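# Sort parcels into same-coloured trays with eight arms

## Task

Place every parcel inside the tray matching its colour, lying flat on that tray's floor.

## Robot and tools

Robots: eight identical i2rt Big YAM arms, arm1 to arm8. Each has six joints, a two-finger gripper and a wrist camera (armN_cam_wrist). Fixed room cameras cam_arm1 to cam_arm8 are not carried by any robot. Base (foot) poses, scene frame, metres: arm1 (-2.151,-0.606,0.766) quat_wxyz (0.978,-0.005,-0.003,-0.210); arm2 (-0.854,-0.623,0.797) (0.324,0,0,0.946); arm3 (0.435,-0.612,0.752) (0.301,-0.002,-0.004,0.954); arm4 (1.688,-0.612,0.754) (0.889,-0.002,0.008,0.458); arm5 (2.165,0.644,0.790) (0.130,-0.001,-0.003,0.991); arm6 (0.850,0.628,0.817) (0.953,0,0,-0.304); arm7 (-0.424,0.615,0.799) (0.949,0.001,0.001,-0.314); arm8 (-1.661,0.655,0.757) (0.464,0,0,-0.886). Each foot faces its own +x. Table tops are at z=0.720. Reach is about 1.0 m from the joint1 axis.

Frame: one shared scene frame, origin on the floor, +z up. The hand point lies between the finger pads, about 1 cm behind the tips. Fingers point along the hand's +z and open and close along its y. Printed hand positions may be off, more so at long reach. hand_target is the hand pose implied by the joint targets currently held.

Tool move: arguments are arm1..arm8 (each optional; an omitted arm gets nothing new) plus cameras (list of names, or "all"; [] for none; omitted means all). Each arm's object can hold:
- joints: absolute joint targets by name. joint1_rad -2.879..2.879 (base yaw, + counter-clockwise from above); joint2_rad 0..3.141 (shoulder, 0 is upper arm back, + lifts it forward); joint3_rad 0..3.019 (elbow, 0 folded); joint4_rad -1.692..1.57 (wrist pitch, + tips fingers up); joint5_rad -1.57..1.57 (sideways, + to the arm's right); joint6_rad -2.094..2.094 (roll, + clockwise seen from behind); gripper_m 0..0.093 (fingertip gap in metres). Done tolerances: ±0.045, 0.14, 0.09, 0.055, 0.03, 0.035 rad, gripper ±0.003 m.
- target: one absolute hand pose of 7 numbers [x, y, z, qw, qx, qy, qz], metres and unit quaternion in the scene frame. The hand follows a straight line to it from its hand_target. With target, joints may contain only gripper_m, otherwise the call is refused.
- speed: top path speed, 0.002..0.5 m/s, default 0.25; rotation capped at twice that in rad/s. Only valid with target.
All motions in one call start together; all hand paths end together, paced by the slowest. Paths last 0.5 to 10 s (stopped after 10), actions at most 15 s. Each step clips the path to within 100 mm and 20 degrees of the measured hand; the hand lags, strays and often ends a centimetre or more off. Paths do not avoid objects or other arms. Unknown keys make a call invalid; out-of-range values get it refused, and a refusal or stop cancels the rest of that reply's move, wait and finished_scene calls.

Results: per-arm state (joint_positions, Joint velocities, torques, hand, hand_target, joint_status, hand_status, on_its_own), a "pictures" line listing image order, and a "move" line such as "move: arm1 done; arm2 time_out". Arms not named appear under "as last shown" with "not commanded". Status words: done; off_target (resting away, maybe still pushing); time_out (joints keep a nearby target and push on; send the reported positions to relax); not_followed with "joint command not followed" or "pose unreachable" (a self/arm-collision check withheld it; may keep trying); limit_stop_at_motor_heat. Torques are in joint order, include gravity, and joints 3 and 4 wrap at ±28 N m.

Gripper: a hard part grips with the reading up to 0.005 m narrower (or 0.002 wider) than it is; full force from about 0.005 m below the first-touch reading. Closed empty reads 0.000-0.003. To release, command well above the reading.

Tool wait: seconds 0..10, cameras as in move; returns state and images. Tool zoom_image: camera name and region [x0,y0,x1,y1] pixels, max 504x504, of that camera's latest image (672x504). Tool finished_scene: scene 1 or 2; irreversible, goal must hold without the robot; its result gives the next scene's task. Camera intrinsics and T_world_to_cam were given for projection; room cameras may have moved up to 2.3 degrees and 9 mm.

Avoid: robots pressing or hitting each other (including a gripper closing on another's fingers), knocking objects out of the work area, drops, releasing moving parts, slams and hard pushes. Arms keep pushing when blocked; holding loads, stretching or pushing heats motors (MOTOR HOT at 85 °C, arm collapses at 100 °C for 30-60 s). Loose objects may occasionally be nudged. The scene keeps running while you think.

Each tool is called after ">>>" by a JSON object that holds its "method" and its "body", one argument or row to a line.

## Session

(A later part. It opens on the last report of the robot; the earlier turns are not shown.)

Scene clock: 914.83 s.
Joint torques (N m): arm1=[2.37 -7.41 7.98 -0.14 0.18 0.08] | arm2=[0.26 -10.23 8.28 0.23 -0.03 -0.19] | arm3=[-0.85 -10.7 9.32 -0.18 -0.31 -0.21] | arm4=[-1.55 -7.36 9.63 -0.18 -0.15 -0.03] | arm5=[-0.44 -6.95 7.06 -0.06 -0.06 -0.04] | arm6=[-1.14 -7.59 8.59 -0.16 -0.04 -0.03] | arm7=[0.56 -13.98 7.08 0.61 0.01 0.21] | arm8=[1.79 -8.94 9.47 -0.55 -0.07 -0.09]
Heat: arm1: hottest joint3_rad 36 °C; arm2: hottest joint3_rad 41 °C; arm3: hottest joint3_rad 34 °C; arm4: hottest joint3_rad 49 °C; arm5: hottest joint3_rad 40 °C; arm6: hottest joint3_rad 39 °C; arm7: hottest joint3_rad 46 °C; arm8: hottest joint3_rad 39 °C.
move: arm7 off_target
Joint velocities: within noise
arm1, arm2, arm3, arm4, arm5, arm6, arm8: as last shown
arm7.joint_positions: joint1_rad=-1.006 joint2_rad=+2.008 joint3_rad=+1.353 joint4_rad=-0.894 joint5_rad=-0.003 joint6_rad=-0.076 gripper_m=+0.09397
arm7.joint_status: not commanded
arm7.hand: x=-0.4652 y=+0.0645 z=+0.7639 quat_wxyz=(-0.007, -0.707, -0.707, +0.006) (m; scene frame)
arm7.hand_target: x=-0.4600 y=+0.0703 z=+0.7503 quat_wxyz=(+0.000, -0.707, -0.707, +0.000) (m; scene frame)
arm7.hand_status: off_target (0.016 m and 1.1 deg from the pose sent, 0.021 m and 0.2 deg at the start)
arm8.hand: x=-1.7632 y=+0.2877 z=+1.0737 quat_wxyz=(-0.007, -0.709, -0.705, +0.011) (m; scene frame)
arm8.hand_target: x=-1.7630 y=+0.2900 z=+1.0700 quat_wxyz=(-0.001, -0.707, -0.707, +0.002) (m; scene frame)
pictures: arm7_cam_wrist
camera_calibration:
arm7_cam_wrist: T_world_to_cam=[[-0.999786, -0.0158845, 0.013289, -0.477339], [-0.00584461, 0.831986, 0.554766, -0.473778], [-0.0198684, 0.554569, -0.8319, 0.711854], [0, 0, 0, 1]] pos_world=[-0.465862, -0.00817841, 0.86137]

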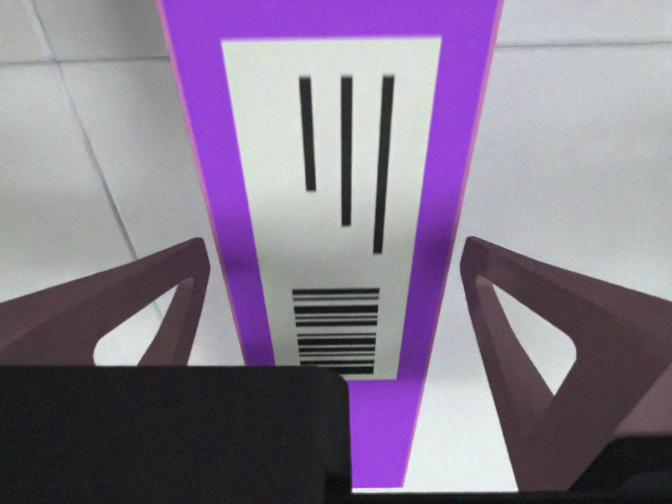

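>>> {"method": "move", "body": {
  "arm7": {"target":[-0.460,0.073,0.736,0,0.7071,0.7071,0],"speed":0.06},
  "cameras": []
}}

>>> {"method": "move", "body": {
  "arm7": {"target":[-0.460,0.073,0.732,0,0.7071,0.7071,0],"speed":0.06},
  "cameras": []
}}

>>> {"method": "move", "body": {
  "arm7": {"joints":{"gripper_m":0.055}},
  "cameras": ["arm7_cam_wrist"]
}}

Scene clock: 922.77 s.
Joint torques (N m): arm1=[2.61 -7.65 7.95 -0.1 0.15 0.06] | arm2=[0.26 -10.23 8.29 0.21 -0.03 -0.19] | arm3=[-0.97 -10.81 9.32 -0.21 -0.31 -0.2] | arm4=[-1.55 -7.36 9.63 -0.17 -0.15 -0.03] | arm5=[-0.67 -7 7.24 0.09 -0.09 0.02] | arm6=[-1.08 -7.53 8.59 -0.14 -0.04 -0.03] | arm7=[0.38 -14.27 6.87 0.57 0.02 0.22] | arm8=[1.9 -8.82 9.55 -0.5 -0.06 -0.1]
Heat: arm1: hottest joint3_rad 36 °C; arm2: hottest joint3_rad 41 °C; arm3: hottest joint3_rad 34 °C; arm4: hottest joint3_rad 49 °C; arm5: hottest joint3_rad 40 °C; arm6: hottest joint3_rad 39 °C; arm7: hottest joint3_rad 46 °C; arm8: hottest joint3_rad 39 °C.
move: arm7 off_target
Joint velocities: within noise
arm1, arm2, arm3, arm4, arm5, arm6, arm8: as last shown
arm7.joint_positions: joint1_rad=-1.006 joint2_rad=+2.028 joint3_rad=+1.336 joint4_rad=-0.860 joint5_rad=-0.003 joint6_rad=-0.076 gripper_m=+0.09397
arm7.joint_status: not commanded
arm7.hand: x=-0.4649 y=+0.0678 z=+0.7486 quat_wxyz=(-0.006, -0.707, -0.707, +0.005) (m; scene frame)
arm7.hand_target: x=-0.4600 y=+0.0732 z=+0.7363 quat_wxyz=(+0.000, -0.707, -0.707, +0.000) (m; scene frame)
arm7.hand_status: off_target (0.015 m and 0.9 deg from the pose sent, 0.030 m and 1.1 deg at the start)
pictures: none
No camera images: "cameras" was empty.

Scene clock: 923.73 s.
Joint torques (N m): arm1=[2.32 -7.53 7.99 -0.14 0.15 0.06] | arm2=[0.26 -10.23 8.29 0.23 -0.03 -0.19] | arm3=[-0.97 -10.7 9.32 -0.17 -0.31 -0.21] | arm4=[-1.55 -7.36 9.63 -0.17 -0.15 -0.03] | arm5=[-0.73 -7.06 7.06 -0.01 -0.1 -0.03] | arm6=[-1.14 -7.59 8.59 -0.13 -0.04 -0.03] | arm7=[0.26 -14.1 6.74 0.61 0.02 0.2] | arm8=[1.9 -8.88 9.47 -0.53 -0.07 -0.1]
Heat: arm1: hottest joint3_rad 36 °C; arm2: hottest joint3_rad 41 °C; arm3: hottest joint3_rad 34 °C; arm4: hottest joint3_rad 49 °C; arm5: hottest joint3_rad 40 °C; arm6: hottest joint3_rad 39 °C; arm7: hottest joint3_rad 46 °C; arm8: hottest joint3_rad 39 °C.
move: arm7 off_target
Joint velocities: within noise
arm1, arm2, arm3, arm4, arm5, arm6, arm8: as last shown
arm7.joint_positions: joint1_rad=-1.006 joint2_rad=+2.032 joint3_rad=+1.336 joint4_rad=-0.852 joint5_rad=-0.003 joint6_rad=-0.076 gripper_m=+0.09397
arm7.joint_status: not commanded
arm7.hand: x=-0.4650 y=+0.0665 z=+0.7465 quat_wxyz=(-0.007, -0.707, -0.707, +0.007) (m; scene frame)
arm7.hand_target: x=-0.4600 y=+0.0732 z=+0.7325 quat_wxyz=(+0.000, -0.707, -0.707, +0.000) (m; scene frame)
arm7.hand_status: off_target (0.017 m and 1.2 deg from the pose sent, 0.018 m and 0.9 deg at the start)
arm8.hand: x=-1.7632 y=+0.2878 z=+1.0736 quat_wxyz=(-0.007, -0.709, -0.705, +0.011) (m; scene frame)
arm8.hand_target: x=-1.7630 y=+0.2901 z=+1.0698 quat_wxyz=(-0.001, -0.707, -0.707, +0.002) (m; scene frame)
pictures: none
No camera images: "cameras" was empty.

Scene clock: 924.37 s.
Joint torques (N m): arm1=[2.43 -7.41 7.94 -0.13 0.18 0.06] | arm2=[0.26 -10.23 8.29 0.23 -0.03 -0.19] | arm3=[-0.79 -10.75 9.29 -0.23 -0.3 -0.21] | arm4=[-1.49 -7.36 9.63 -0.18 -0.15 -0.03] | arm5=[-0.73 -7.88 7.02 -0.2 -0.08 0.01] | arm6=[-1.14 -7.47 8.58 -0.14 -0.04 -0.03] | arm7=[0.44 -13.86 6.76 0.55 0.01 0.21] | arm8=[2.08 -8.82 9.55 -0.47 -0.04 -0.1]
Heat: arm1: hottest joint3_rad 36 °C; arm2: hottest joint3_rad 41 °C; arm3: hottest joint3_rad 34 °C; arm4: hottest joint3_rad 49 °C; arm5: hottest joint3_rad 40 °C; arm6: hottest joint3_rad 39 °C; arm7: hottest joint3_rad 46 °C; arm8: hottest joint3_rad 39 °C.
move: arm7 off_target
Joint velocities: within noise
arm1, arm3, arm4, arm5, arm6, arm8: as last shown
arm2.joint_positions: joint1_rad=-1.450 joint2_rad=+1.312 joint3_rad=+1.336 joint4_rad=-1.572 joint5_rad=+0.000 joint6_rad=-0.526 gripper_m=+0.08989
arm2.joint_status: not commanded
arm2.hand: x=-0.6594 y=-0.2993 z=+1.0752 quat_wxyz=(-0.011, +0.702, -0.712, -0.003) (m; scene frame)
arm2.hand_target: x=-0.6600 y=-0.3000 z=+1.0699 quat_wxyz=(+0.000, +0.707, -0.707, +0.000) (m; scene frame)
arm2.hand_status: not commanded
arm7.joint_positions: joint1_rad=-1.006 joint2_rad=+2.032 joint3_rad=+1.336 joint4_rad=-0.852 joint5_rad=-0.002 joint6_rad=-0.076 gripper_m=+0.06066
arm7.joint_status: gripper_m off_target (ended at +0.06069, target +0.05500)
arm7.hand: x=-0.4651 y=+0.0665 z=+0.7465 quat_wxyz=(-0.007, -0.707, -0.707, +0.007) (m; scene frame)
arm7.hand_target: x=-0.4600 y=+0.0732 z=+0.7325 quat_wxyz=(+0.000, -0.707, -0.707, +0.000) (m; scene frame)
arm7.hand_status: not commanded
pictures: arm7_cam_wrist
camera_calibration:
arm7_cam_wrist: T_world_to_cam=[[-0.999779, -0.0158438, 0.0138114, -0.477411], [-0.00555019, 0.832785, 0.553568, -0.464798], [-0.0202726, 0.553369, -0.832689, 0.696631], [0, 0, 0, 1]] pos_world=[-0.465763, -0.00598103, 0.843968]

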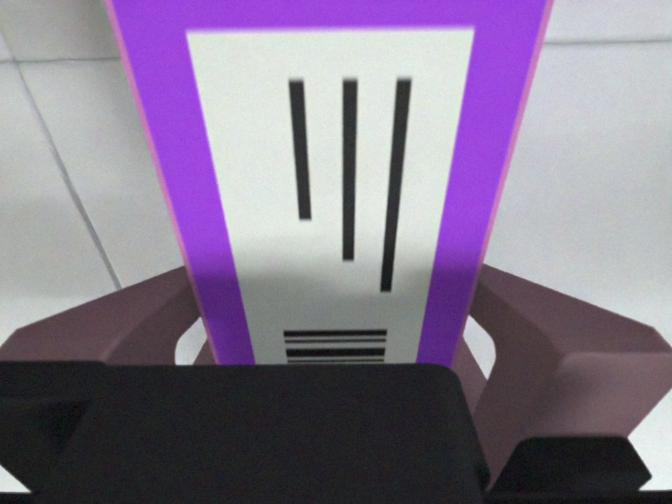

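>>> {"method": "move", "body": {
  "arm7": {"target":[-0.463,0.07,0.87,0,0.7071,0.7071,0],"speed":0.12},
  "cameras": []
}}

>>> {"method": "move", "body": {
  "arm7": {"target":[-0.458,0.248,1.08,0,0.7071,0.7071,0],"speed":0.3},
  "cameras": []
}}

>>> {"method": "move", "body": {
  "arm7": {"joints":{"joint1_rad":2.166,"joint6_rad":0.009}},
  "cameras": ["cam_arm7"]
}}

Scene clock: 936.10 s.
Joint torques (N m): arm1=[2.37 -7.41 7.92 -0.1 0.15 0.08] | arm2=[0.26 -10.23 8.29 0.21 -0.03 -0.19] | arm3=[-0.91 -10.81 9.29 -0.2 -0.3 -0.21] | arm4=[-1.55 -7.3 9.63 -0.18 -0.15 -0.03] | arm5=[-0.62 -7.06 7.13 -0.06 -0.08 -0.04] | arm6=[-1.26 -7.53 8.59 -0.14 -0.04 -0.03] | arm7=[-0.09 -15.09 13.6 -0.34 -0.01 0.16] | arm8=[1.79 -8.82 9.54 -0.54 -0.06 -0.09]
Heat: arm1: hottest joint3_rad 36 °C; arm2: hottest joint3_rad 41 °C; arm3: hottest joint3_rad 34 °C; arm4: hottest joint3_rad 49 °C; arm5: hottest joint3_rad 40 °C; arm6: hottest joint3_rad 39 °C; arm7: hottest joint3_rad 45 °C; arm8: hottest joint3_rad 39 °C.
move: arm7 off_target
Joint velocities: within noise
arm1, arm2, arm3, arm4, arm5, arm6, arm8: as last shown
arm7.joint_positions: joint1_rad=-1.006 joint2_rad=+1.870 joint3_rad=+1.387 joint4_rad=-1.138 joint5_rad=-0.002 joint6_rad=-0.075 gripper_m=+0.06066
arm7.joint_status: not commanded
arm7.hand: x=-0.4631 y=+0.0921 z=+0.8471 quat_wxyz=(+0.017, -0.707, -0.707, -0.021) (m; scene frame)
arm7.hand_target: x=-0.4628 y=+0.0712 z=+0.8705 quat_wxyz=(+0.000, -0.707, -0.707, +0.000) (m; scene frame)
arm7.hand_status: off_target (0.032 m and 3.1 deg from the pose sent, 0.124 m and 1.2 deg at the start)
arm8.hand: x=-1.7632 y=+0.2877 z=+1.0737 quat_wxyz=(-0.007, -0.709, -0.705, +0.011) (m; scene frame)
arm8.hand_target: x=-1.7630 y=+0.2900 z=+1.0700 quat_wxyz=(-0.001, -0.707, -0.707, +0.002) (m; scene frame)
pictures: none
No camera images: "cameras" was empty.

Scene clock: 937.83 s.
Joint torques (N m): arm1=[2.14 -7.53 7.95 -0.1 0.16 0.08] | arm2=[0.26 -10.23 8.29 0.23 -0.04 -0.19] | arm3=[-0.91 -10.52 9.31 -0.21 -0.31 -0.21] | arm4=[-1.55 -7.3 9.63 -0.17 -0.15 -0.03] | arm5=[-1.03 -7.24 7.09 -0.12 -0.06 0.03] | arm6=[-1.2 -7.53 8.59 -0.14 -0.03 -0.03] | arm7=[-1.14 -8.29 10.89 -0.23 0.01 0.04] | arm8=[1.67 -8.7 9.54 -0.51 -0.07 -0.09]
Heat: arm1: hottest joint3_rad 36 °C; arm2: hottest joint3_rad 41 °C; arm3: hottest joint3_rad 34 °C; arm4: hottest joint3_rad 49 °C; arm5: hottest joint3_rad 40 °C; arm6: hottest joint3_rad 39 °C; arm7: hottest joint3_rad 45 °C; arm8: hottest joint3_rad 39 °C.
move: arm7 done
Joint velocities: within noise
arm1, arm2, arm3, arm4, arm5, arm6, arm8: as last shown
arm7.joint_positions: joint1_rad=-1.014 joint2_rad=+1.295 joint3_rad=+1.328 joint4_rad=-1.595 joint5_rad=-0.002 joint6_rad=-0.083 gripper_m=+0.06066
arm7.joint_status: not commanded
arm7.hand: x=-0.4542 y=+0.2474 z=+1.0783 quat_wxyz=(-0.003, -0.707, -0.707, +0.002) (m; scene frame)
arm7.hand_target: x=-0.4581 y=+0.2480 z=+1.0801 quat_wxyz=(+0.000, -0.707, -0.707, +0.000) (m; scene frame)
arm7.hand_status: done (0.004 m and 0.4 deg from the pose sent, 0.280 m and 3.1 deg at the start)
pictures: none
No camera images: "cameras" was empty.

Scene clock: 940.33 s.
Joint torques (N m): arm1=[2.2 -7.59 7.94 -0.17 0.15 0.08] | arm2=[0.26 -10.23 8.28 0.23 -0.03 -0.19] | arm3=[-0.97 -10.75 9.32 -0.18 -0.31 -0.22] | arm4=[-1.55 -7.36 9.63 -0.18 -0.15 -0.03] | arm5=[-0.97 -7.24 7.04 -0.13 -0.06 -0.01] | arm6=[-1.14 -7.53 8.59 -0.14 -0.04 -0.03] | arm7=[0.26 -9.58 10.84 -0.31 -0.03 0.2] | arm8=[1.79 -8.88 9.54 -0.5 -0.06 -0.09]
Heat: arm1: hottest joint3_rad 36 °C; arm2: hottest joint3_rad 41 °C; arm3: hottest joint3_rad 34 °C; arm4: hottest joint3_rad 49 °C; arm5: hottest joint3_rad 40 °C; arm6: hottest joint3_rad 39 °C; arm7: hottest joint3_rad 46 °C; arm8: hottest joint3_rad 39 °C.
move: arm7 done
Joint velocities: within noise
arm1.joint_positions: joint1_rad=-1.561 joint2_rad=+1.313 joint3_rad=+1.421 joint4_rad=-1.652 joint5_rad=+0.005 joint6_rad=-0.077 gripper_m=+0.08486
arm1.joint_status: not commanded
arm1.hand: x=-2.3054 y=-0.9478 z=+1.0783 quat_wxyz=(-0.010, -0.816, -0.578, +0.014) (m; scene frame)
arm1.hand_target: x=-2.3001 y=-0.9468 z=+1.0701 quat_wxyz=(+0.000, -0.814, -0.581, +0.000) (m; scene frame)
arm1.hand_status: not commanded
arm2: as last shown
arm3.joint_positions: joint1_rad=+0.168 joint2_rad=+1.270 joint3_rad=+1.404 joint4_rad=-1.673 joint5_rad=-0.004 joint6_rad=-0.430 gripper_m=+0.09294
arm3.joint_status: not commanded
arm3.hand: x=+0.1073 y=-0.4591 z=+1.0682 quat_wxyz=(-0.008, +1.000, -0.006, -0.012) (m; scene frame)
arm3.hand_target: x=+0.1100 y=-0.4600 z=+1.0695 quat_wxyz=(-0.005, +1.000, +0.000, -0.010) (m; scene frame)
arm3.hand_status: not commanded
arm4.joint_positions: joint1_rad=-1.883 joint2_rad=+1.307 joint3_rad=+1.447 joint4_rad=-1.683 joint5_rad=-0.013 joint6_rad=+0.017 gripper_m=+0.08488
arm4.joint_status: not commanded
arm4.hand: x=+1.9160 y=-0.9071 z=+1.0753 quat_wxyz=(-0.012, -0.456, -0.890, +0.007) (m; scene frame)
arm4.hand_target: x=+1.9101 y=-0.9079 z=+1.0700 quat_wxyz=(-0.001, -0.459, -0.888, +0.000) (m; scene frame)
arm4.hand_status: not commanded
arm5.joint_positions: joint1_rad=+1.563 joint2_rad=+1.326 joint3_rad=+1.362 joint4_rad=-1.589 joint5_rad=+0.000 joint6_rad=-0.272 gripper_m=+0.09285
arm5.joint_status: not commanded
arm5.hand: x=+2.0616 y=+0.2742 z=+1.0699 quat_wxyz=(+0.004, +0.706, +0.708, -0.004) (m; scene frame)
arm5.hand_target: x=+2.0620 y=+0.2751 z=+1.0700 quat_wxyz=(+0.000, +0.707, +0.707, +0.000) (m; scene frame)
arm5.hand_status: not commanded
arm6.joint_positions: joint1_rad=-1.150 joint2_rad=+1.324 joint3_rad=+1.274 joint4_rad=-1.521 joint5_rad=+0.001 joint6_rad=-0.211 gripper_m=+0.09286
arm6.joint_status: not commanded
arm6.hand: x=+0.7761 y=+0.2593 z=+1.0662 quat_wxyz=(+0.001, -0.702, -0.712, +0.000) (m; scene frame)
arm6.hand_target: x=+0.7740 y=+0.2620 z=+1.0700 quat_wxyz=(+0.000, -0.707, -0.707, +0.000) (m; scene frame)
arm6.hand_status: not commanded
arm7.joint_positions: joint1_rad=+2.160 joint2_rad=+1.313 joint3_rad=+1.328 joint4_rad=-1.595 joint5_rad=-0.002 joint6_rad=+0.001 gripper_m=+0.06061
arm7.joint_status: all done
arm7.hand: x=-0.4048 y=+0.9842 z=+1.0739 quat_wxyz=(+0.003, +0.689, -0.725, +0.002) (m; scene frame)
arm7.hand_target: x=-0.4070 y=+0.9814 z=+1.0820 quat_wxyz=(-0.001, +0.688, -0.726, -0.002) (m; scene frame)
arm7.hand_status: not commanded
arm8.joint_positions: joint1_rad=+0.336 joint2_rad=+1.328 joint3_rad=+1.452 joint4_rad=-1.670 joint5_rad=-0.001 joint6_rad=-0.264 gripper_m=+0.09290
arm8.joint_status: not commanded
arm8.hand: x=-1.7632 y=+0.2877 z=+1.0737 quat_wxyz=(-0.007, -0.709, -0.705, +0.011) (m; scene frame)
arm8.hand_target: x=-1.7630 y=+0.2900 z=+1.0700 quat_wxyz=(-0.001, -0.707, -0.707, +0.002) (m; scene frame)
arm8.hand_status: not commanded
pictures: cam_arm7

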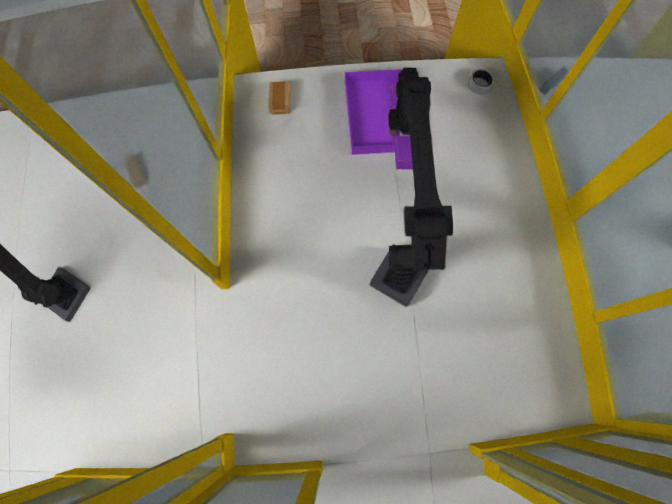

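>>> {"method": "move", "body": {
  "arm7": {"target":[-0.393,1.322,0.90,0,-0.6884,0.7254,0],"speed":0.25},
  "cameras": []
}}

>>> {"method": "move", "body": {
  "arm7": {"target":[-0.393,1.322,0.865,0,-0.6884,0.7254,0],"speed":0.1},
  "cameras": ["cam_arm7","arm7_cam_wrist"]
}}

>>> {"method": "zoom_image", "body": {
  "camera": "cam_arm7",
  "region": [310, 40, 450, 180]
}}

Scene clock: 952.10 s.
Joint torques (N m): arm1=[2.26 -7.65 7.9 -0.05 0.18 0.08] | arm2=[0.26 -10.23 8.29 0.23 -0.04 -0.19] | arm3=[-0.91 -10.64 9.31 -0.21 -0.31 -0.21] | arm4=[-1.55 -7.3 9.63 -0.18 -0.15 -0.03] | arm5=[-0.85 -7.12 7.08 -0.01 -0.11 0] | arm6=[-1.14 -7.53 8.61 -0.14 -0.04 -0.03] | arm7=[0.44 -18.32 15.79 -0.32 0.02 0.21] | arm8=[1.79 -8.94 9.54 -0.47 -0.08 -0.08]
Heat: arm1: hottest joint3_rad 36 °C; arm2: hottest joint3_rad 41 °C; arm3: hottest joint3_rad 34 °C; arm4: hottest joint3_rad 49 °C; arm5: hottest joint3_rad 40 °C; arm6: hottest joint3_rad 39 °C; arm7: hottest joint3_rad 47 °C; arm8: hottest joint3_rad 39 °C.
move: arm7 off_target
Joint velocities: within noise
arm1, arm2, arm3, arm4, arm5, arm6, arm8: as last shown
arm7.joint_positions: joint1_rad=+2.160 joint2_rad=+2.284 joint3_rad=+2.182 joint4_rad=-1.505 joint5_rad=-0.002 joint6_rad=+0.001 gripper_m=+0.06061
arm7.joint_status: not commanded
arm7.hand: x=-0.3888 y=+1.3057 z=+0.8891 quat_wxyz=(+0.013, +0.689, -0.725, +0.011) (m; scene frame)
arm7.hand_target: x=-0.3933 y=+1.3208 z=+0.9002 quat_wxyz=(+0.000, +0.688, -0.725, -0.001) (m; scene frame)
arm7.hand_status: off_target (0.020 m and 1.9 deg from the pose sent, 0.380 m and 0.4 deg at the start)
arm8.hand: x=-1.7632 y=+0.2878 z=+1.0736 quat_wxyz=(-0.007, -0.709, -0.705, +0.011) (m; scene frame)
arm8.hand_target: x=-1.7630 y=+0.2901 z=+1.0698 quat_wxyz=(-0.001, -0.707, -0.707, +0.002) (m; scene frame)
pictures: none
No camera images: "cameras" was empty.

Scene clock: 953.20 s.
Joint torques (N m): arm1=[2.14 -7.94 7.95 -0.14 0.18 0.07] | arm2=[0.26 -10.23 8.29 0.23 -0.03 -0.19] | arm3=[-0.91 -10.75 9.31 -0.21 -0.31 -0.21] | arm4=[-1.55 -7.36 9.63 -0.17 -0.15 -0.03] | arm5=[-0.62 -7.47 7.06 -0.05 -0.04 -0.02] | arm6=[-1.2 -7.53 8.58 -0.16 -0.04 -0.03] | arm7=[0.38 -18.67 10.47 0.54 0.03 0.21] | arm8=[1.96 -8.82 9.54 -0.54 -0.05 -0.1]
Heat: arm1: hottest joint3_rad 36 °C; arm2: hottest joint3_rad 41 °C; arm3: hottest joint3_rad 34 °C; arm4: hottest joint3_rad 49 °C; arm5: hottest joint3_rad 40 °C; arm6: hottest joint3_rad 39 °C; arm7: hottest joint3_rad 47 °C; arm8: hottest joint3_rad 39 °C.
move: arm7 off_target
Joint velocities: within noise
arm1, arm2, arm3, arm4, arm5, arm6, arm8: as last shown
arm7.joint_positions: joint1_rad=+2.160 joint2_rad=+2.304 joint3_rad=+2.182 joint4_rad=-1.451 joint5_rad=-0.002 joint6_rad=+0.001 gripper_m=+0.06061
arm7.joint_status: not commanded
arm7.hand: x=-0.3882 y=+1.3181 z=+0.8752 quat_wxyz=(+0.001, +0.689, -0.725, -0.001) (m; scene frame)
arm7.hand_target: x=-0.3932 y=+1.3217 z=+0.8649 quat_wxyz=(+0.000, +0.688, -0.725, +0.000) (m; scene frame)
arm7.hand_status: off_target (0.012 m and 0.2 deg from the pose sent, 0.029 m and 1.9 deg at the start)
arm8.hand: x=-1.7632 y=+0.2877 z=+1.0737 quat_wxyz=(-0.007, -0.709, -0.705, +0.011) (m; scene frame)
arm8.hand_target: x=-1.7630 y=+0.2900 z=+1.0700 quat_wxyz=(-0.001, -0.707, -0.707, +0.002) (m; scene frame)
pictures: arm7_cam_wrist, cam_arm7
camera_calibration:
arm7_cam_wrist: T_world_to_cam=[[0.999302, -0.0355791, 0.0113447, 0.421678], [-0.0356966, -0.820841, 0.57004, 0.575501], [-0.0109693, -0.570048, -0.821538, 1.58744], [0, 0, 0, 1]] pos_world=[-0.383427, 1.39231, 0.9713]

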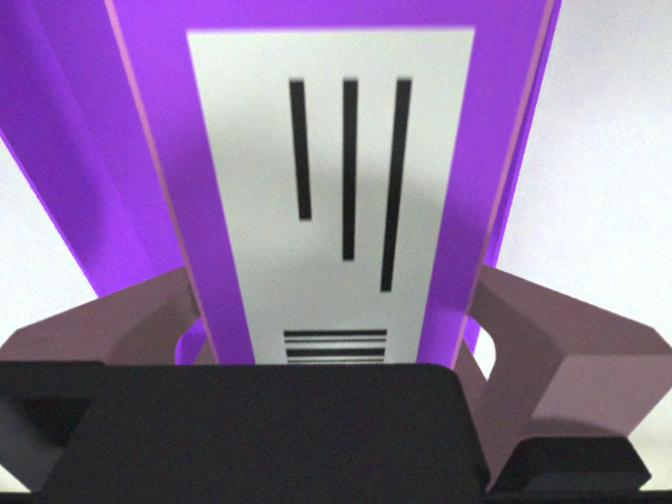

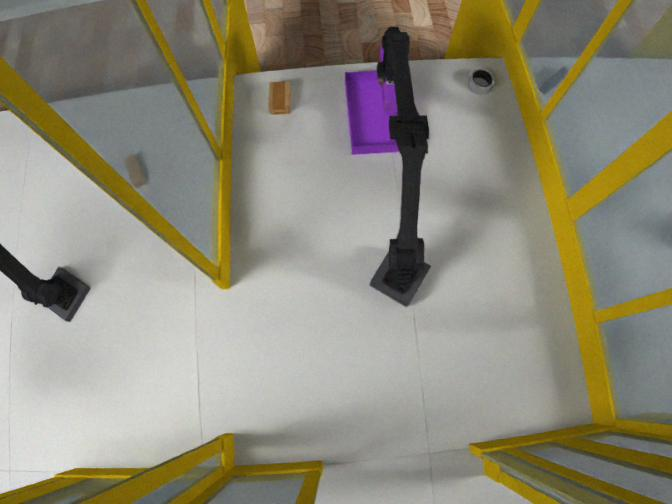

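Scaled by 3.600.

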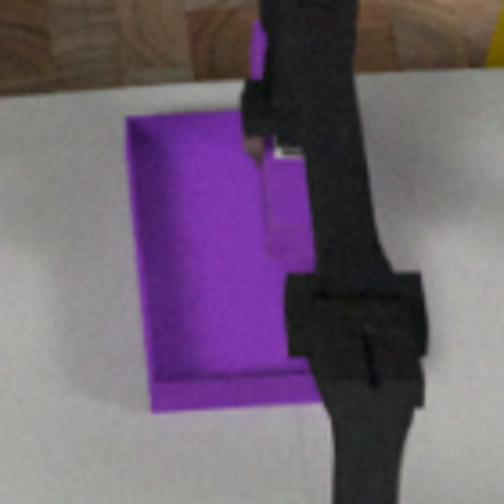

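>>> {"method": "move", "body": {
  "arm7": {"target":[-0.418,1.312,0.845,0,-0.6884,0.7254,0],"speed":0.1},
  "cameras": ["cam_arm7","arm7_cam_wrist"]
}}

>>> {"method": "zoom_image", "body": {
  "camera": "cam_arm7",
  "region": [310, 40, 450, 180]
}}

Scene clock: 990.53 s.
Joint torques (N m): arm1=[2.14 -7.47 7.92 -0.1 0.17 0.11] | arm2=[0.26 -10.23 8.29 0.23 -0.03 -0.19] | arm3=[-0.97 -10.75 9.29 -0.2 -0.3 -0.21] | arm4=[-1.55 -7.3 9.62 -0.18 -0.15 -0.03] | arm5=[-0.91 -7.24 7.17 0.08 -0.09 -0.02] | arm6=[-1.2 -7.59 8.58 -0.14 -0.04 -0.03] | arm7=[0.15 -20.07 8.91 0.54 0 0.23] | arm8=[1.85 -8.64 9.54 -0.46 -0.07 -0.09]
Heat: arm1: hottest joint3_rad 36 °C; arm2: hottest joint3_rad 41 °C; arm3: hottest joint3_rad 34 °C; arm4: hottest joint3_rad 49 °C; arm5: hottest joint3_rad 40 °C; arm6: hottest joint3_rad 39 °C; arm7: hottest joint3_rad 48 °C; arm8: hottest joint3_rad 39 °C.
move: arm7 done
Joint velocities: within noise
arm1, arm2, arm3, arm4, arm5, arm6, arm8: as last shown
arm7.joint_positions: joint1_rad=+2.201 joint2_rad=+2.304 joint3_rad=+2.102 joint4_rad=-1.379 joint5_rad=-0.001 joint6_rad=+0.035 gripper_m=+0.06061
arm7.joint_status: not commanded
arm7.hand: x=-0.4167 y=+1.3122 z=+0.8450 quat_wxyz=(+0.003, +0.691, -0.723, +0.002) (m; scene frame)
arm7.hand_target: x=-0.4179 y=+1.3120 z=+0.8449 quat_wxyz=(+0.000, +0.688, -0.725, +0.000) (m; scene frame)
arm7.hand_status: done (0.001 m and 0.6 deg from the pose sent, 0.043 m and 0.1 deg at the start)
arm8.hand: x=-1.7632 y=+0.2878 z=+1.0736 quat_wxyz=(-0.007, -0.709, -0.705, +0.011) (m; scene frame)
arm8.hand_target: x=-1.7630 y=+0.2901 z=+1.0698 quat_wxyz=(-0.001, -0.707, -0.707, +0.002) (m; scene frame)
pictures: arm7_cam_wrist, cam_arm7
camera_calibration:
arm7_cam_wrist: T_world_to_cam=[[0.999507, -0.0290312, 0.0119948, 0.441203], [-0.0306363, -0.816648, 0.576322, 0.578183], [-0.00693581, -0.576405, -0.817134, 1.56526], [0, 0, 0, 1]] pos_world=[-0.412416, 1.3872, 0.940513]

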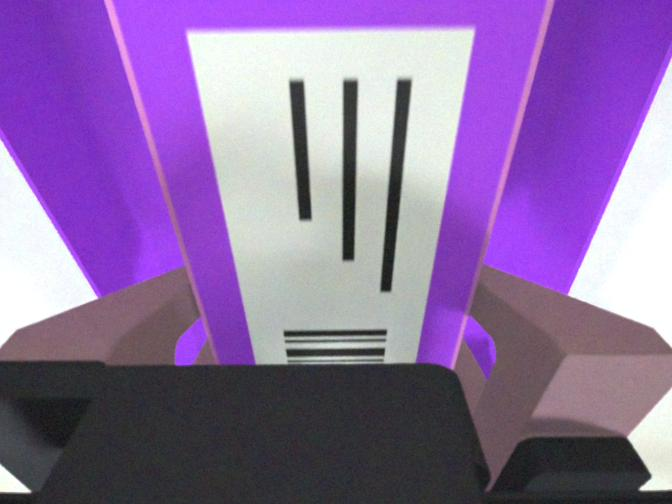

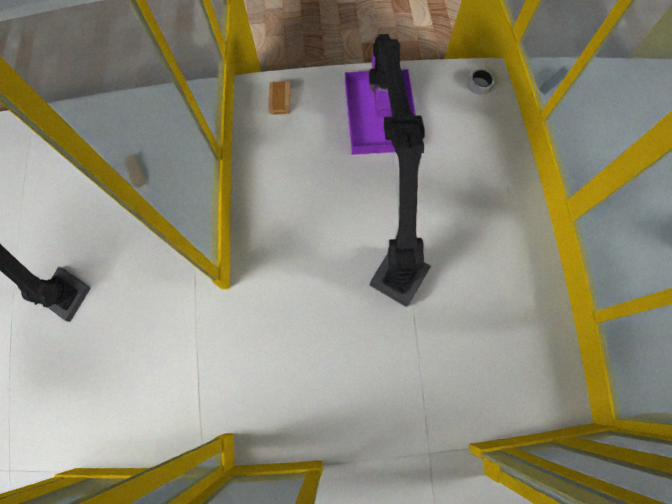

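Scaled by 3.600.

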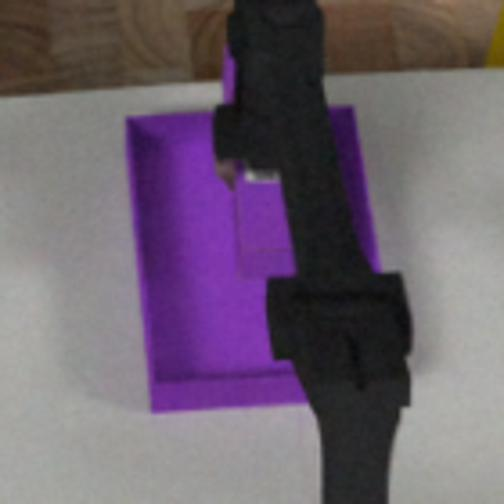

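>>> {"method": "move", "body": {
  "arm7": {"target":[-0.419,1.290,0.82,0,-0.6884,0.7254,0],"speed":0.1},
  "cameras": ["cam_arm7","arm7_cam_wrist"]
}}

>>> {"method": "zoom_image", "body": {
  "camera": "cam_arm7",
  "region": [340, 50, 430, 160]
}}

Scene clock: 1006.73 s.
Joint torques (N m): arm1=[2.2 -7.41 7.98 -0.14 0.18 0.05] | arm2=[0.26 -10.23 8.29 0.23 -0.03 -0.19] | arm3=[-0.97 -10.58 9.32 -0.18 -0.31 -0.22] | arm4=[-1.55 -7.36 9.62 -0.18 -0.15 -0.03] | arm5=[-0.79 -7.47 7.25 -0.06 -0.07 -0.05] | arm6=[-1.14 -7.59 8.59 -0.14 -0.04 -0.03] | arm7=[-0.03 -19.9 8.17 0.42 0 0.21] | arm8=[1.79 -8.7 9.52 -0.55 -0.07 -0.12]
Heat: arm1: hottest joint3_rad 36 °C; arm2: hottest joint3_rad 41 °C; arm3: hottest joint3_rad 34 °C; arm4: hottest joint3_rad 49 °C; arm5: hottest joint3_rad 40 °C; arm6: hottest joint3_rad 39 °C; arm7: hottest joint3_rad 48 °C; arm8: hottest joint3_rad 39 °C.
move: arm7 done
Joint velocities: within noise
arm1, arm2, arm3, arm4, arm5, arm6, arm8: as last shown
arm7.joint_positions: joint1_rad=+2.201 joint2_rad=+2.263 joint3_rad=+1.954 joint4_rad=-1.270 joint5_rad=-0.001 joint6_rad=+0.037 gripper_m=+0.06061
arm7.joint_status: not commanded
arm7.hand: x=-0.4169 y=+1.2923 z=+0.8175 quat_wxyz=(+0.003, +0.690, -0.723, +0.002) (m; scene frame)
arm7.hand_target: x=-0.4189 y=+1.2900 z=+0.8200 quat_wxyz=(+0.000, +0.688, -0.725, +0.000) (m; scene frame)
arm7.hand_status: done (0.004 m and 0.5 deg from the pose sent, 0.034 m and 0.6 deg at the start)
arm8.hand: x=-1.7632 y=+0.2877 z=+1.0737 quat_wxyz=(-0.007, -0.709, -0.705, +0.011) (m; scene frame)
arm8.hand_target: x=-1.7630 y=+0.2900 z=+1.0700 quat_wxyz=(-0.001, -0.707, -0.707, +0.002) (m; scene frame)
pictures: arm7_cam_wrist, cam_arm7
camera_calibration:
arm7_cam_wrist: T_world_to_cam=[[0.999451, -0.0309071, 0.0119506, 0.443637], [-0.032153, -0.81727, 0.575357, 0.578804], [-0.00801576, -0.575425, -0.817815, 1.53009], [0, 0, 0, 1]] pos_world=[-0.412519, 1.3672, 0.913011]

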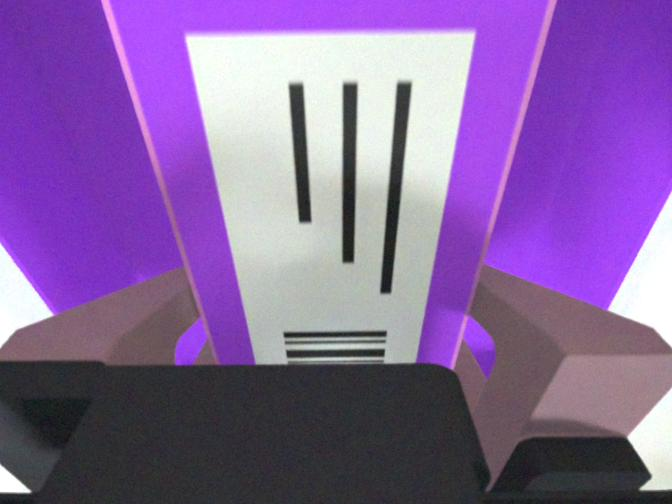

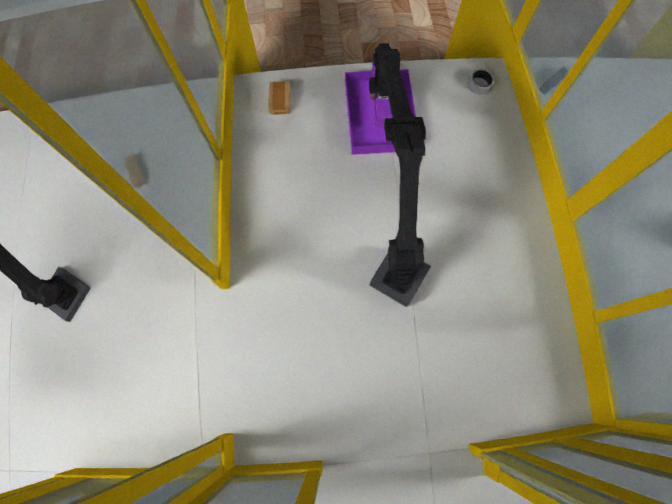

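Scaled by 4.582.

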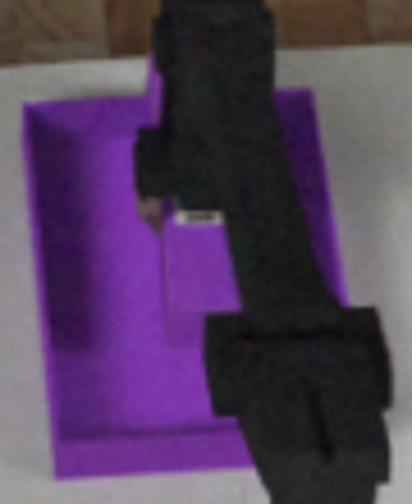

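>>> {"method": "move", "body": {
  "arm7": {"target":[-0.419,1.275,0.79,0,-0.6884,0.7254,0],"speed":0.08},
  "cameras": ["cam_arm7","arm7_cam_wrist"]
}}

>>> {"method": "zoom_image", "body": {
  "camera": "cam_arm7",
  "region": [340, 50, 430, 160]
}}

Scene clock: 1021.03 s.
Joint torques (N m): arm1=[2.49 -7.24 8.06 -0.16 0.18 0.07] | arm2=[0.26 -10.17 8.29 0.23 -0.03 -0.19] | arm3=[-1.08 -10.58 9.32 -0.2 -0.3 -0.21] | arm4=[-1.55 -7.3 9.62 -0.18 -0.15 -0.03] | arm5=[-0.62 -7.53 7.19 -0.17 -0.07 -0.01] | arm6=[-1.2 -7.53 8.59 -0.14 -0.03 -0.03] | arm7=[-0.03 -18.14 7.01 0.09 0.04 0.21] | arm8=[1.79 -8.53 9.52 -0.51 -0.06 -0.11]
Heat: arm1: hottest joint3_rad 36 °C; arm2: hottest joint3_rad 41 °C; arm3: hottest joint3_rad 34 °C; arm4: hottest joint3_rad 49 °C; arm5: hottest joint3_rad 40 °C; arm6: hottest joint3_rad 39 °C; arm7: hottest joint3_rad 46 °C; arm8: hottest joint3_rad 39 °C.
move: arm7 off_target
Joint velocities: within noise
arm1, arm3, arm4, arm5, arm6, arm8: as last shown
arm2.joint_positions: joint1_rad=-1.450 joint2_rad=+1.312 joint3_rad=+1.336 joint4_rad=-1.572 joint5_rad=+0.000 joint6_rad=-0.526 gripper_m=+0.08989
arm2.joint_status: not commanded
arm2.hand: x=-0.6594 y=-0.2993 z=+1.0752 quat_wxyz=(-0.011, +0.702, -0.712, -0.003) (m; scene frame)
arm2.hand_target: x=-0.6600 y=-0.3000 z=+1.0699 quat_wxyz=(+0.000, +0.707, -0.707, +0.000) (m; scene frame)
arm2.hand_status: not commanded
arm7.joint_positions: joint1_rad=+2.201 joint2_rad=+2.231 joint3_rad=+1.864 joint4_rad=-1.167 joint5_rad=-0.001 joint6_rad=+0.037 gripper_m=+0.06061
arm7.joint_status: not commanded
arm7.hand: x=-0.4169 y=+1.2879 z=+0.8061 quat_wxyz=(-0.013, +0.690, -0.723, -0.015) (m; scene frame)
arm7.hand_target: x=-0.4188 y=+1.2750 z=+0.7904 quat_wxyz=(+0.000, +0.688, -0.725, +0.000) (m; scene frame)
arm7.hand_status: off_target (0.021 m and 2.3 deg from the pose sent, 0.032 m and 0.5 deg at the start)
arm8.hand: x=-1.7632 y=+0.2878 z=+1.0736 quat_wxyz=(-0.007, -0.709, -0.705, +0.011) (m; scene frame)
arm8.hand_target: x=-1.7630 y=+0.2901 z=+1.0698 quat_wxyz=(-0.001, -0.707, -0.707, +0.002) (m; scene frame)
pictures: arm7_cam_wrist, cam_arm7
camera_calibration:
arm7_cam_wrist: T_world_to_cam=[[0.999433, -0.0318063, 0.0110475, 0.445493], [-0.0327529, -0.84231, 0.537997, 0.643818], [-0.0078063, -0.538054, -0.842874, 1.49041], [0, 0, 0, 1]] pos_world=[-0.412518, 1.35839, 0.904937]

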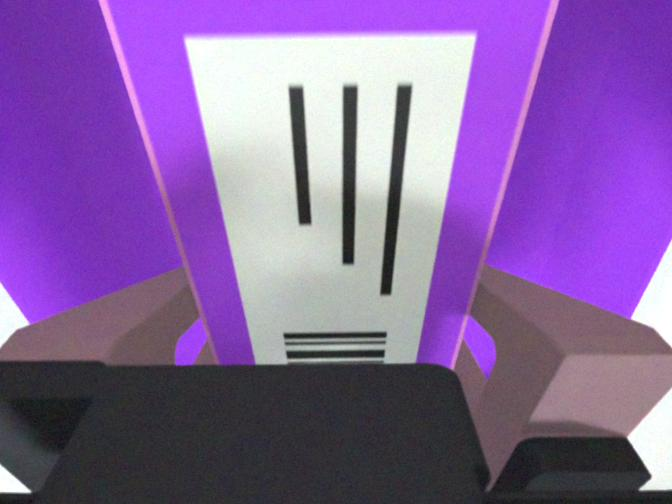

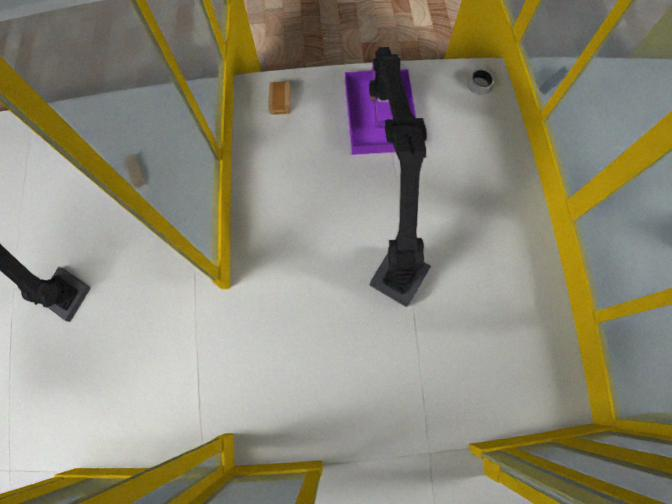

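Scaled by 4.582.

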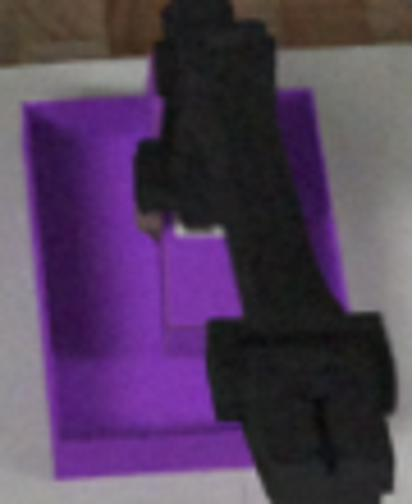

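>>> {"method": "move", "body": {
  "arm7": {"target":[-0.419,1.267,0.785,0,-0.6884,0.7254,0],"speed":0.08},
  "cameras": ["cam_arm7"]
}}

>>> {"method": "zoom_image", "body": {
  "camera": "cam_arm7",
  "region": [340, 50, 430, 160]
}}

Scene clock: 1028.50 s.
Joint torques (N m): arm1=[2.49 -7.88 8.09 -0.08 0.16 0.07] | arm2=[0.26 -10.23 8.29 0.23 -0.03 -0.19] | arm3=[-0.97 -10.64 9.32 -0.2 -0.3 -0.21] | arm4=[-1.55 -7.3 9.62 -0.17 -0.15 -0.03] | arm5=[-0.62 -7.3 7.1 -0.14 -0.1 -0.05] | arm6=[-1.14 -7.47 8.59 -0.14 -0.04 -0.03] | arm7=[-0.09 -17.73 6.75 0.09 0.04 0.2] | arm8=[1.67 -9.11 9.52 -0.42 -0.05 -0.11]
Heat: arm1: hottest joint3_rad 36 °C; arm2: hottest joint3_rad 41 °C; arm3: hottest joint3_rad 34 °C; arm4: hottest joint3_rad 49 °C; arm5: hottest joint3_rad 40 °C; arm6: hottest joint3_rad 39 °C; arm7: hottest joint3_rad 45 °C; arm8: hottest joint3_rad 39 °C.
move: arm7 off_target
Joint velocities: within noise
arm1, arm2, arm3, arm4, arm5, arm6, arm8: as last shown
arm7.joint_positions: joint1_rad=+2.201 joint2_rad=+2.212 joint3_rad=+1.824 joint4_rad=-1.138 joint5_rad=-0.001 joint6_rad=+0.037 gripper_m=+0.06061
arm7.joint_status: not commanded
arm7.hand: x=-0.4170 y=+1.2821 z=+0.8038 quat_wxyz=(-0.016, +0.690, -0.723, -0.017) (m; scene frame)
arm7.hand_target: x=-0.4188 y=+1.2670 z=+0.7855 quat_wxyz=(+0.000, +0.688, -0.725, +0.000) (m; scene frame)
arm7.hand_status: off_target (0.024 m and 2.7 deg from the pose sent, 0.030 m and 2.3 deg at the start)
arm8.hand: x=-1.7632 y=+0.2877 z=+1.0737 quat_wxyz=(-0.007, -0.709, -0.705, +0.011) (m; scene frame)
arm8.hand_target: x=-1.7630 y=+0.2900 z=+1.0700 quat_wxyz=(-0.001, -0.707, -0.707, +0.002) (m; scene frame)
pictures: cam_arm7

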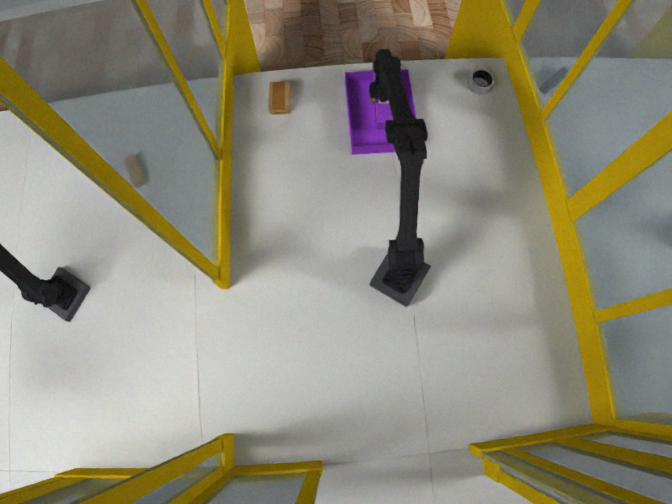

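Scaled by 4.582.

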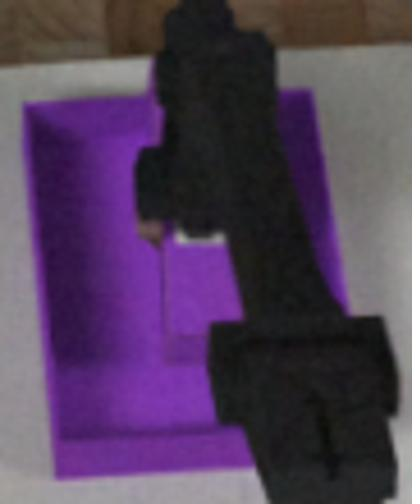

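>>> {"method": "move", "body": {
  "arm7": {"target":[-0.419,1.27,0.765,0,-0.6884,0.7254,0],"speed":0.06},
  "cameras": []
}}

>>> {"method": "move", "body": {
  "arm7": {"target":[-0.419,1.272,0.755,0,-0.6884,0.7254,0],"speed":0.06},
  "cameras": ["cam_arm7","arm7_cam_wrist"]
}}

>>> {"method": "zoom_image", "body": {
  "camera": "cam_arm7",
  "region": [340, 50, 430, 160]
}}

Scene clock: 1036.90 s.
Joint torques (N m): arm1=[2.43 -7.41 7.94 -0.13 0.17 0.09] | arm2=[0.26 -10.23 8.29 0.21 -0.03 -0.19] | arm3=[-0.85 -10.7 9.32 -0.2 -0.31 -0.21] | arm4=[-1.55 -7.36 9.63 -0.18 -0.15 -0.03] | arm5=[-0.73 -7.12 7.19 -0.09 -0.07 -0.01] | arm6=[-1.14 -7.59 8.58 -0.13 -0.04 -0.03] | arm7=[-0.09 -15.74 7.08 0.38 0.03 0.21] | arm8=[1.85 -8.94 9.46 -0.47 -0.08 -0.1]
Heat: arm1: hottest joint3_rad 36 °C; arm2: hottest joint3_rad 41 °C; arm3: hottest joint3_rad 34 °C; arm4: hottest joint3_rad 49 °C; arm5: hottest joint3_rad 40 °C; arm6: hottest joint3_rad 39 °C; arm7: hottest joint3_rad 45 °C; arm8: hottest joint3_rad 39 °C.
move: arm7 off_target
Joint velocities: within noise
arm1, arm2, arm3, arm4, arm5, arm6, arm8: as last shown
arm7.joint_positions: joint1_rad=+2.201 joint2_rad=+2.212 joint3_rad=+1.817 joint4_rad=-1.114 joint5_rad=-0.001 joint6_rad=+0.037 gripper_m=+0.06061
arm7.joint_status: not commanded
arm7.hand: x=-0.4169 y=+1.2853 z=+0.8016 quat_wxyz=(-0.022, +0.690, -0.723, -0.024) (m; scene frame)
arm7.hand_target: x=-0.4188 y=+1.2690 z=+0.7664 quat_wxyz=(+0.000, +0.688, -0.725, +0.000) (m; scene frame)
arm7.hand_status: off_target (0.040 m and 3.7 deg from the pose sent, 0.041 m and 2.7 deg at the start)
pictures: none
No camera images: "cameras" was empty.

Scene clock: 1037.87 s.
Joint torques (N m): arm1=[2.26 -7.3 7.97 -0.14 0.16 0.08] | arm2=[0.32 -10.23 8.29 0.21 -0.03 -0.19] | arm3=[-0.97 -10.7 9.32 -0.18 -0.3 -0.21] | arm4=[-1.55 -7.36 9.62 -0.18 -0.15 -0.03] | arm5=[-0.97 -7.06 7.12 -0.18 -0.09 0] | arm6=[-1.2 -7.59 8.59 -0.13 -0.03 -0.03] | arm7=[-0.03 -14.86 7.19 0.43 0.04 0.2] | arm8=[1.73 -8.88 9.58 -0.5 -0.06 -0.08]
Heat: arm1: hottest joint3_rad 36 °C; arm2: hottest joint3_rad 41 °C; arm3: hottest joint3_rad 34 °C; arm4: hottest joint3_rad 49 °C; arm5: hottest joint3_rad 40 °C; arm6: hottest joint3_rad 39 °C; arm7: hottest joint3_rad 45 °C; arm8: hottest joint3_rad 39 °C.
move: arm7 off_target
Joint velocities: within noise
arm1.joint_positions: joint1_rad=-1.561 joint2_rad=+1.313 joint3_rad=+1.421 joint4_rad=-1.652 joint5_rad=+0.005 joint6_rad=-0.077 gripper_m=+0.08486
arm1.joint_status: not commanded
arm1.hand: x=-2.3054 y=-0.9478 z=+1.0783 quat_wxyz=(-0.010, -0.816, -0.578, +0.014) (m; scene frame)
arm1.hand_target: x=-2.3001 y=-0.9468 z=+1.0701 quat_wxyz=(+0.000, -0.814, -0.581, +0.000) (m; scene frame)
arm1.hand_status: not commanded
arm2: as last shown
arm3.joint_positions: joint1_rad=+0.168 joint2_rad=+1.270 joint3_rad=+1.404 joint4_rad=-1.673 joint5_rad=-0.004 joint6_rad=-0.430 gripper_m=+0.09294
arm3.joint_status: not commanded
arm3.hand: x=+0.1073 y=-0.4591 z=+1.0682 quat_wxyz=(-0.008, +1.000, -0.006, -0.012) (m; scene frame)
arm3.hand_target: x=+0.1100 y=-0.4600 z=+1.0695 quat_wxyz=(-0.005, +1.000, +0.000, -0.010) (m; scene frame)
arm3.hand_status: not commanded
arm4.joint_positions: joint1_rad=-1.883 joint2_rad=+1.307 joint3_rad=+1.447 joint4_rad=-1.683 joint5_rad=-0.013 joint6_rad=+0.017 gripper_m=+0.08488
arm4.joint_status: not commanded
arm4.hand: x=+1.9160 y=-0.9071 z=+1.0753 quat_wxyz=(-0.012, -0.456, -0.890, +0.007) (m; scene frame)
arm4.hand_target: x=+1.9101 y=-0.9079 z=+1.0700 quat_wxyz=(-0.001, -0.459, -0.888, +0.000) (m; scene frame)
arm4.hand_status: not commanded
arm5.joint_positions: joint1_rad=+1.563 joint2_rad=+1.326 joint3_rad=+1.362 joint4_rad=-1.589 joint5_rad=+0.000 joint6_rad=-0.272 gripper_m=+0.09285
arm5.joint_status: not commanded
arm5.hand: x=+2.0616 y=+0.2742 z=+1.0699 quat_wxyz=(+0.004, +0.706, +0.708, -0.004) (m; scene frame)
arm5.hand_target: x=+2.0620 y=+0.2751 z=+1.0700 quat_wxyz=(+0.000, +0.707, +0.707, +0.000) (m; scene frame)
arm5.hand_status: not commanded
arm6.joint_positions: joint1_rad=-1.150 joint2_rad=+1.324 joint3_rad=+1.274 joint4_rad=-1.521 joint5_rad=+0.001 joint6_rad=-0.211 gripper_m=+0.09286
arm6.joint_status: not commanded
arm6.hand: x=+0.7761 y=+0.2593 z=+1.0662 quat_wxyz=(+0.001, -0.702, -0.712, +0.000) (m; scene frame)
arm6.hand_target: x=+0.7740 y=+0.2620 z=+1.0700 quat_wxyz=(+0.000, -0.707, -0.707, +0.000) (m; scene frame)
arm6.hand_status: not commanded
arm7.joint_positions: joint1_rad=+2.201 joint2_rad=+2.214 joint3_rad=+1.815 joint4_rad=-1.100 joint5_rad=-0.001 joint6_rad=+0.037 gripper_m=+0.06061
arm7.joint_status: not commanded
arm7.hand: x=-0.4169 y=+1.2878 z=+0.8005 quat_wxyz=(-0.025, +0.690, -0.723, -0.027) (m; scene frame)
arm7.hand_target: x=-0.4188 y=+1.2702 z=+0.7570 quat_wxyz=(+0.000, +0.688, -0.725, +0.000) (m; scene frame)
arm7.hand_status: off_target (0.048 m and 4.3 deg from the pose sent, 0.048 m and 3.7 deg at the start)
arm8.joint_positions: joint1_rad=+0.336 joint2_rad=+1.328 joint3_rad=+1.452 joint4_rad=-1.670 joint5_rad=-0.001 joint6_rad=-0.264 gripper_m=+0.09290
arm8.joint_status: not commanded
arm8.hand: x=-1.7632 y=+0.2878 z=+1.0736 quat_wxyz=(-0.007, -0.709, -0.705, +0.011) (m; scene frame)
arm8.hand_target: x=-1.7630 y=+0.2901 z=+1.0698 quat_wxyz=(-0.001, -0.707, -0.707, +0.002) (m; scene frame)
arm8.hand_status: not commanded
pictures: arm7_cam_wrist, cam_arm7
camera_calibration:
arm7_cam_wrist: T_world_to_cam=[[0.999428, -0.0322472, 0.0101735, 0.446895], [-0.0329477, -0.861037, 0.507473, 0.69527], [-0.00760481, -0.507518, -0.861607, 1.4614], [0, 0, 0, 1]] pos_world=[-0.412618, 1.35475, 0.90178]

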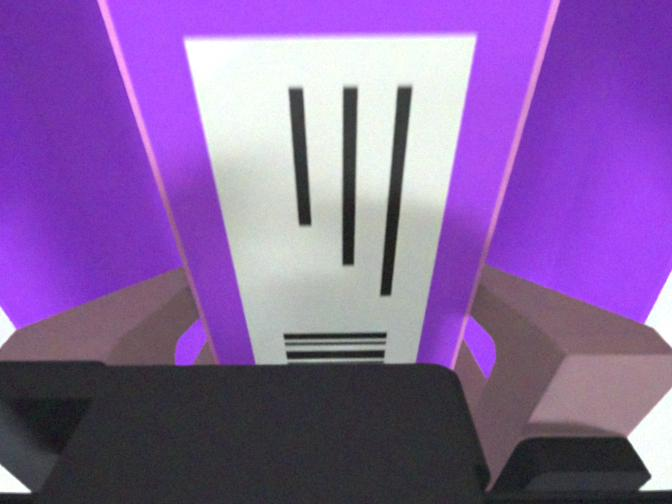

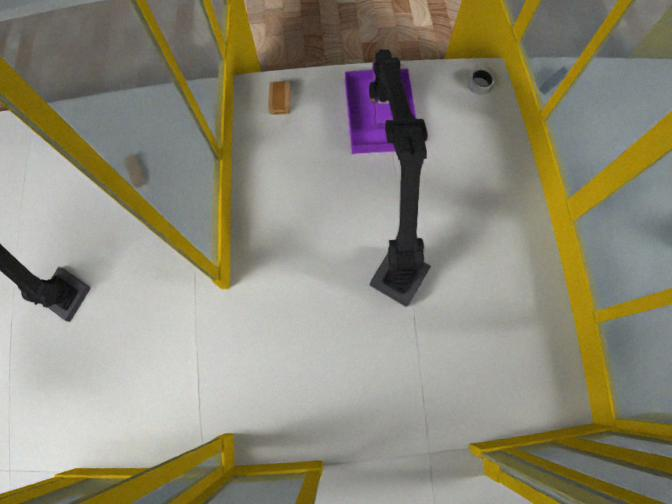

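Scaled by 4.582.

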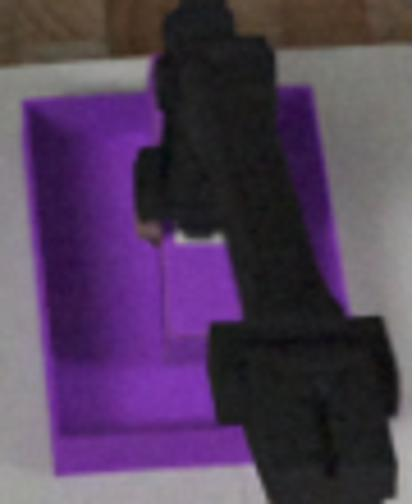

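>>> {"method": "move", "body": {
  "arm7": {"target":[-0.419,1.278,0.845,0,-0.6884,0.7254,0],"speed":0.08},
  "cameras": []
}}

>>> {"method": "move", "body": {
  "arm7": {"target":[-0.420,1.247,0.83,0,-0.6884,0.7254,0],"speed":0.1},
  "cameras": ["cam_arm7"]
}}

>>> {"method": "zoom_image", "body": {
  "camera": "cam_arm7",
  "region": [340, 50, 430, 160]
}}

Scene clock: 1047.27 s.
Joint torques (N m): arm1=[2.32 -7.41 8.02 -0.23 0.18 0.08] | arm2=[0.26 -10.23 8.29 0.23 -0.03 -0.19] | arm3=[-1.03 -10.75 9.31 -0.23 -0.31 -0.23] | arm4=[-1.55 -7.36 9.63 -0.18 -0.15 -0.03] | arm5=[-0.67 -7.41 7.17 -0.09 -0.08 -0.03] | arm6=[-1.26 -7.59 8.59 -0.14 -0.04 -0.03] | arm7=[0.03 -19.72 14.61 -0.46 0 0.21] | arm8=[1.79 -8.76 9.51 -0.54 -0.06 -0.09]
Heat: arm1: hottest joint3_rad 36 °C; arm2: hottest joint3_rad 41 °C; arm3: hottest joint3_rad 34 °C; arm4: hottest joint3_rad 49 °C; arm5: hottest joint3_rad 40 °C; arm6: hottest joint3_rad 39 °C; arm7: hottest joint3_rad 45 °C; arm8: hottest joint3_rad 39 °C.
move: arm7 off_target
Joint velocities: within noise
arm1, arm2, arm3, arm4, arm5, arm6, arm8: as last shown
arm7.joint_positions: joint1_rad=+2.201 joint2_rad=+2.206 joint3_rad=+1.834 joint4_rad=-1.271 joint5_rad=-0.001 joint6_rad=+0.038 gripper_m=+0.06061
arm7.joint_status: not commanded
arm7.hand: x=-0.4172 y=+1.2542 z=+0.8119 quat_wxyz=(+0.025, +0.690, -0.723, +0.024) (m; scene frame)
arm7.hand_target: x=-0.4189 y=+1.2761 z=+0.8455 quat_wxyz=(+0.000, +0.688, -0.725, +0.000) (m; scene frame)
arm7.hand_status: off_target (0.041 m and 4.0 deg from the pose sent, 0.046 m and 4.3 deg at the start)
pictures: none
No camera images: "cameras" was empty.

Scene clock: 1048.40 s.
Joint torques (N m): arm1=[2.02 -7.65 8.01 -0.09 0.17 0.07] | arm2=[0.26 -10.23 8.29 0.21 -0.03 -0.19] | arm3=[-0.85 -10.75 9.36 -0.2 -0.29 -0.22] | arm4=[-1.55 -7.3 9.63 -0.18 -0.15 -0.03] | arm5=[-0.91 -7.24 7.23 -0.06 -0.09 -0.01] | arm6=[-1.08 -7.53 8.59 -0.16 -0.04 -0.04] | arm7=[0.03 -19.08 8.38 0.49 0.03 0.2] | arm8=[1.85 -8.88 9.55 -0.49 -0.06 -0.09]
Heat: arm1: hottest joint3_rad 36 °C; arm2: hottest joint3_rad 41 °C; arm3: hottest joint3_rad 34 °C; arm4: hottest joint3_rad 49 °C; arm5: hottest joint3_rad 40 °C; arm6: hottest joint3_rad 39 °C; arm7: hottest joint3_rad 45 °C; arm8: hottest joint3_rad 39 °C.
move: arm7 done
Joint velocities: within noise
arm1, arm2, arm3, arm4, arm5, arm6, arm8: as last shown
arm7.joint_positions: joint1_rad=+2.201 joint2_rad=+2.140 joint3_rad=+1.754 joint4_rad=-1.205 joint5_rad=-0.001 joint6_rad=+0.038 gripper_m=+0.06061
arm7.joint_status: not commanded
arm7.hand: x=-0.4173 y=+1.2467 z=+0.8237 quat_wxyz=(+0.007, +0.690, -0.724, +0.006) (m; scene frame)
arm7.hand_target: x=-0.4199 y=+1.2470 z=+0.8301 quat_wxyz=(+0.000, +0.688, -0.725, +0.000) (m; scene frame)
arm7.hand_status: done (0.007 m and 1.1 deg from the pose sent, 0.020 m and 4.0 deg at the start)
arm8.hand: x=-1.7632 y=+0.2877 z=+1.0737 quat_wxyz=(-0.007, -0.709, -0.705, +0.011) (m; scene frame)
arm8.hand_target: x=-1.7630 y=+0.2900 z=+1.0700 quat_wxyz=(-0.001, -0.707, -0.707, +0.002) (m; scene frame)
pictures: cam_arm7

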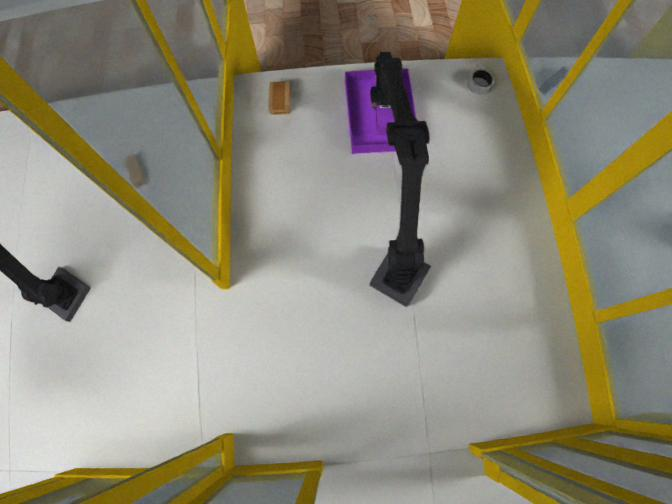

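Scaled by 4.582.

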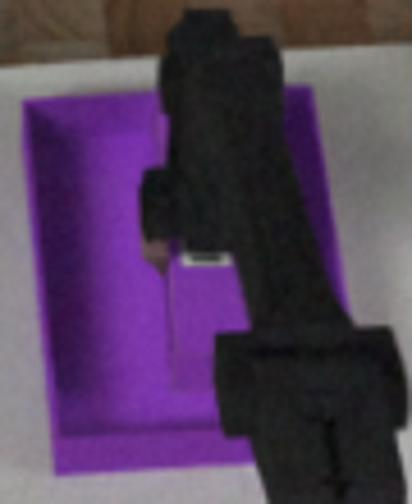

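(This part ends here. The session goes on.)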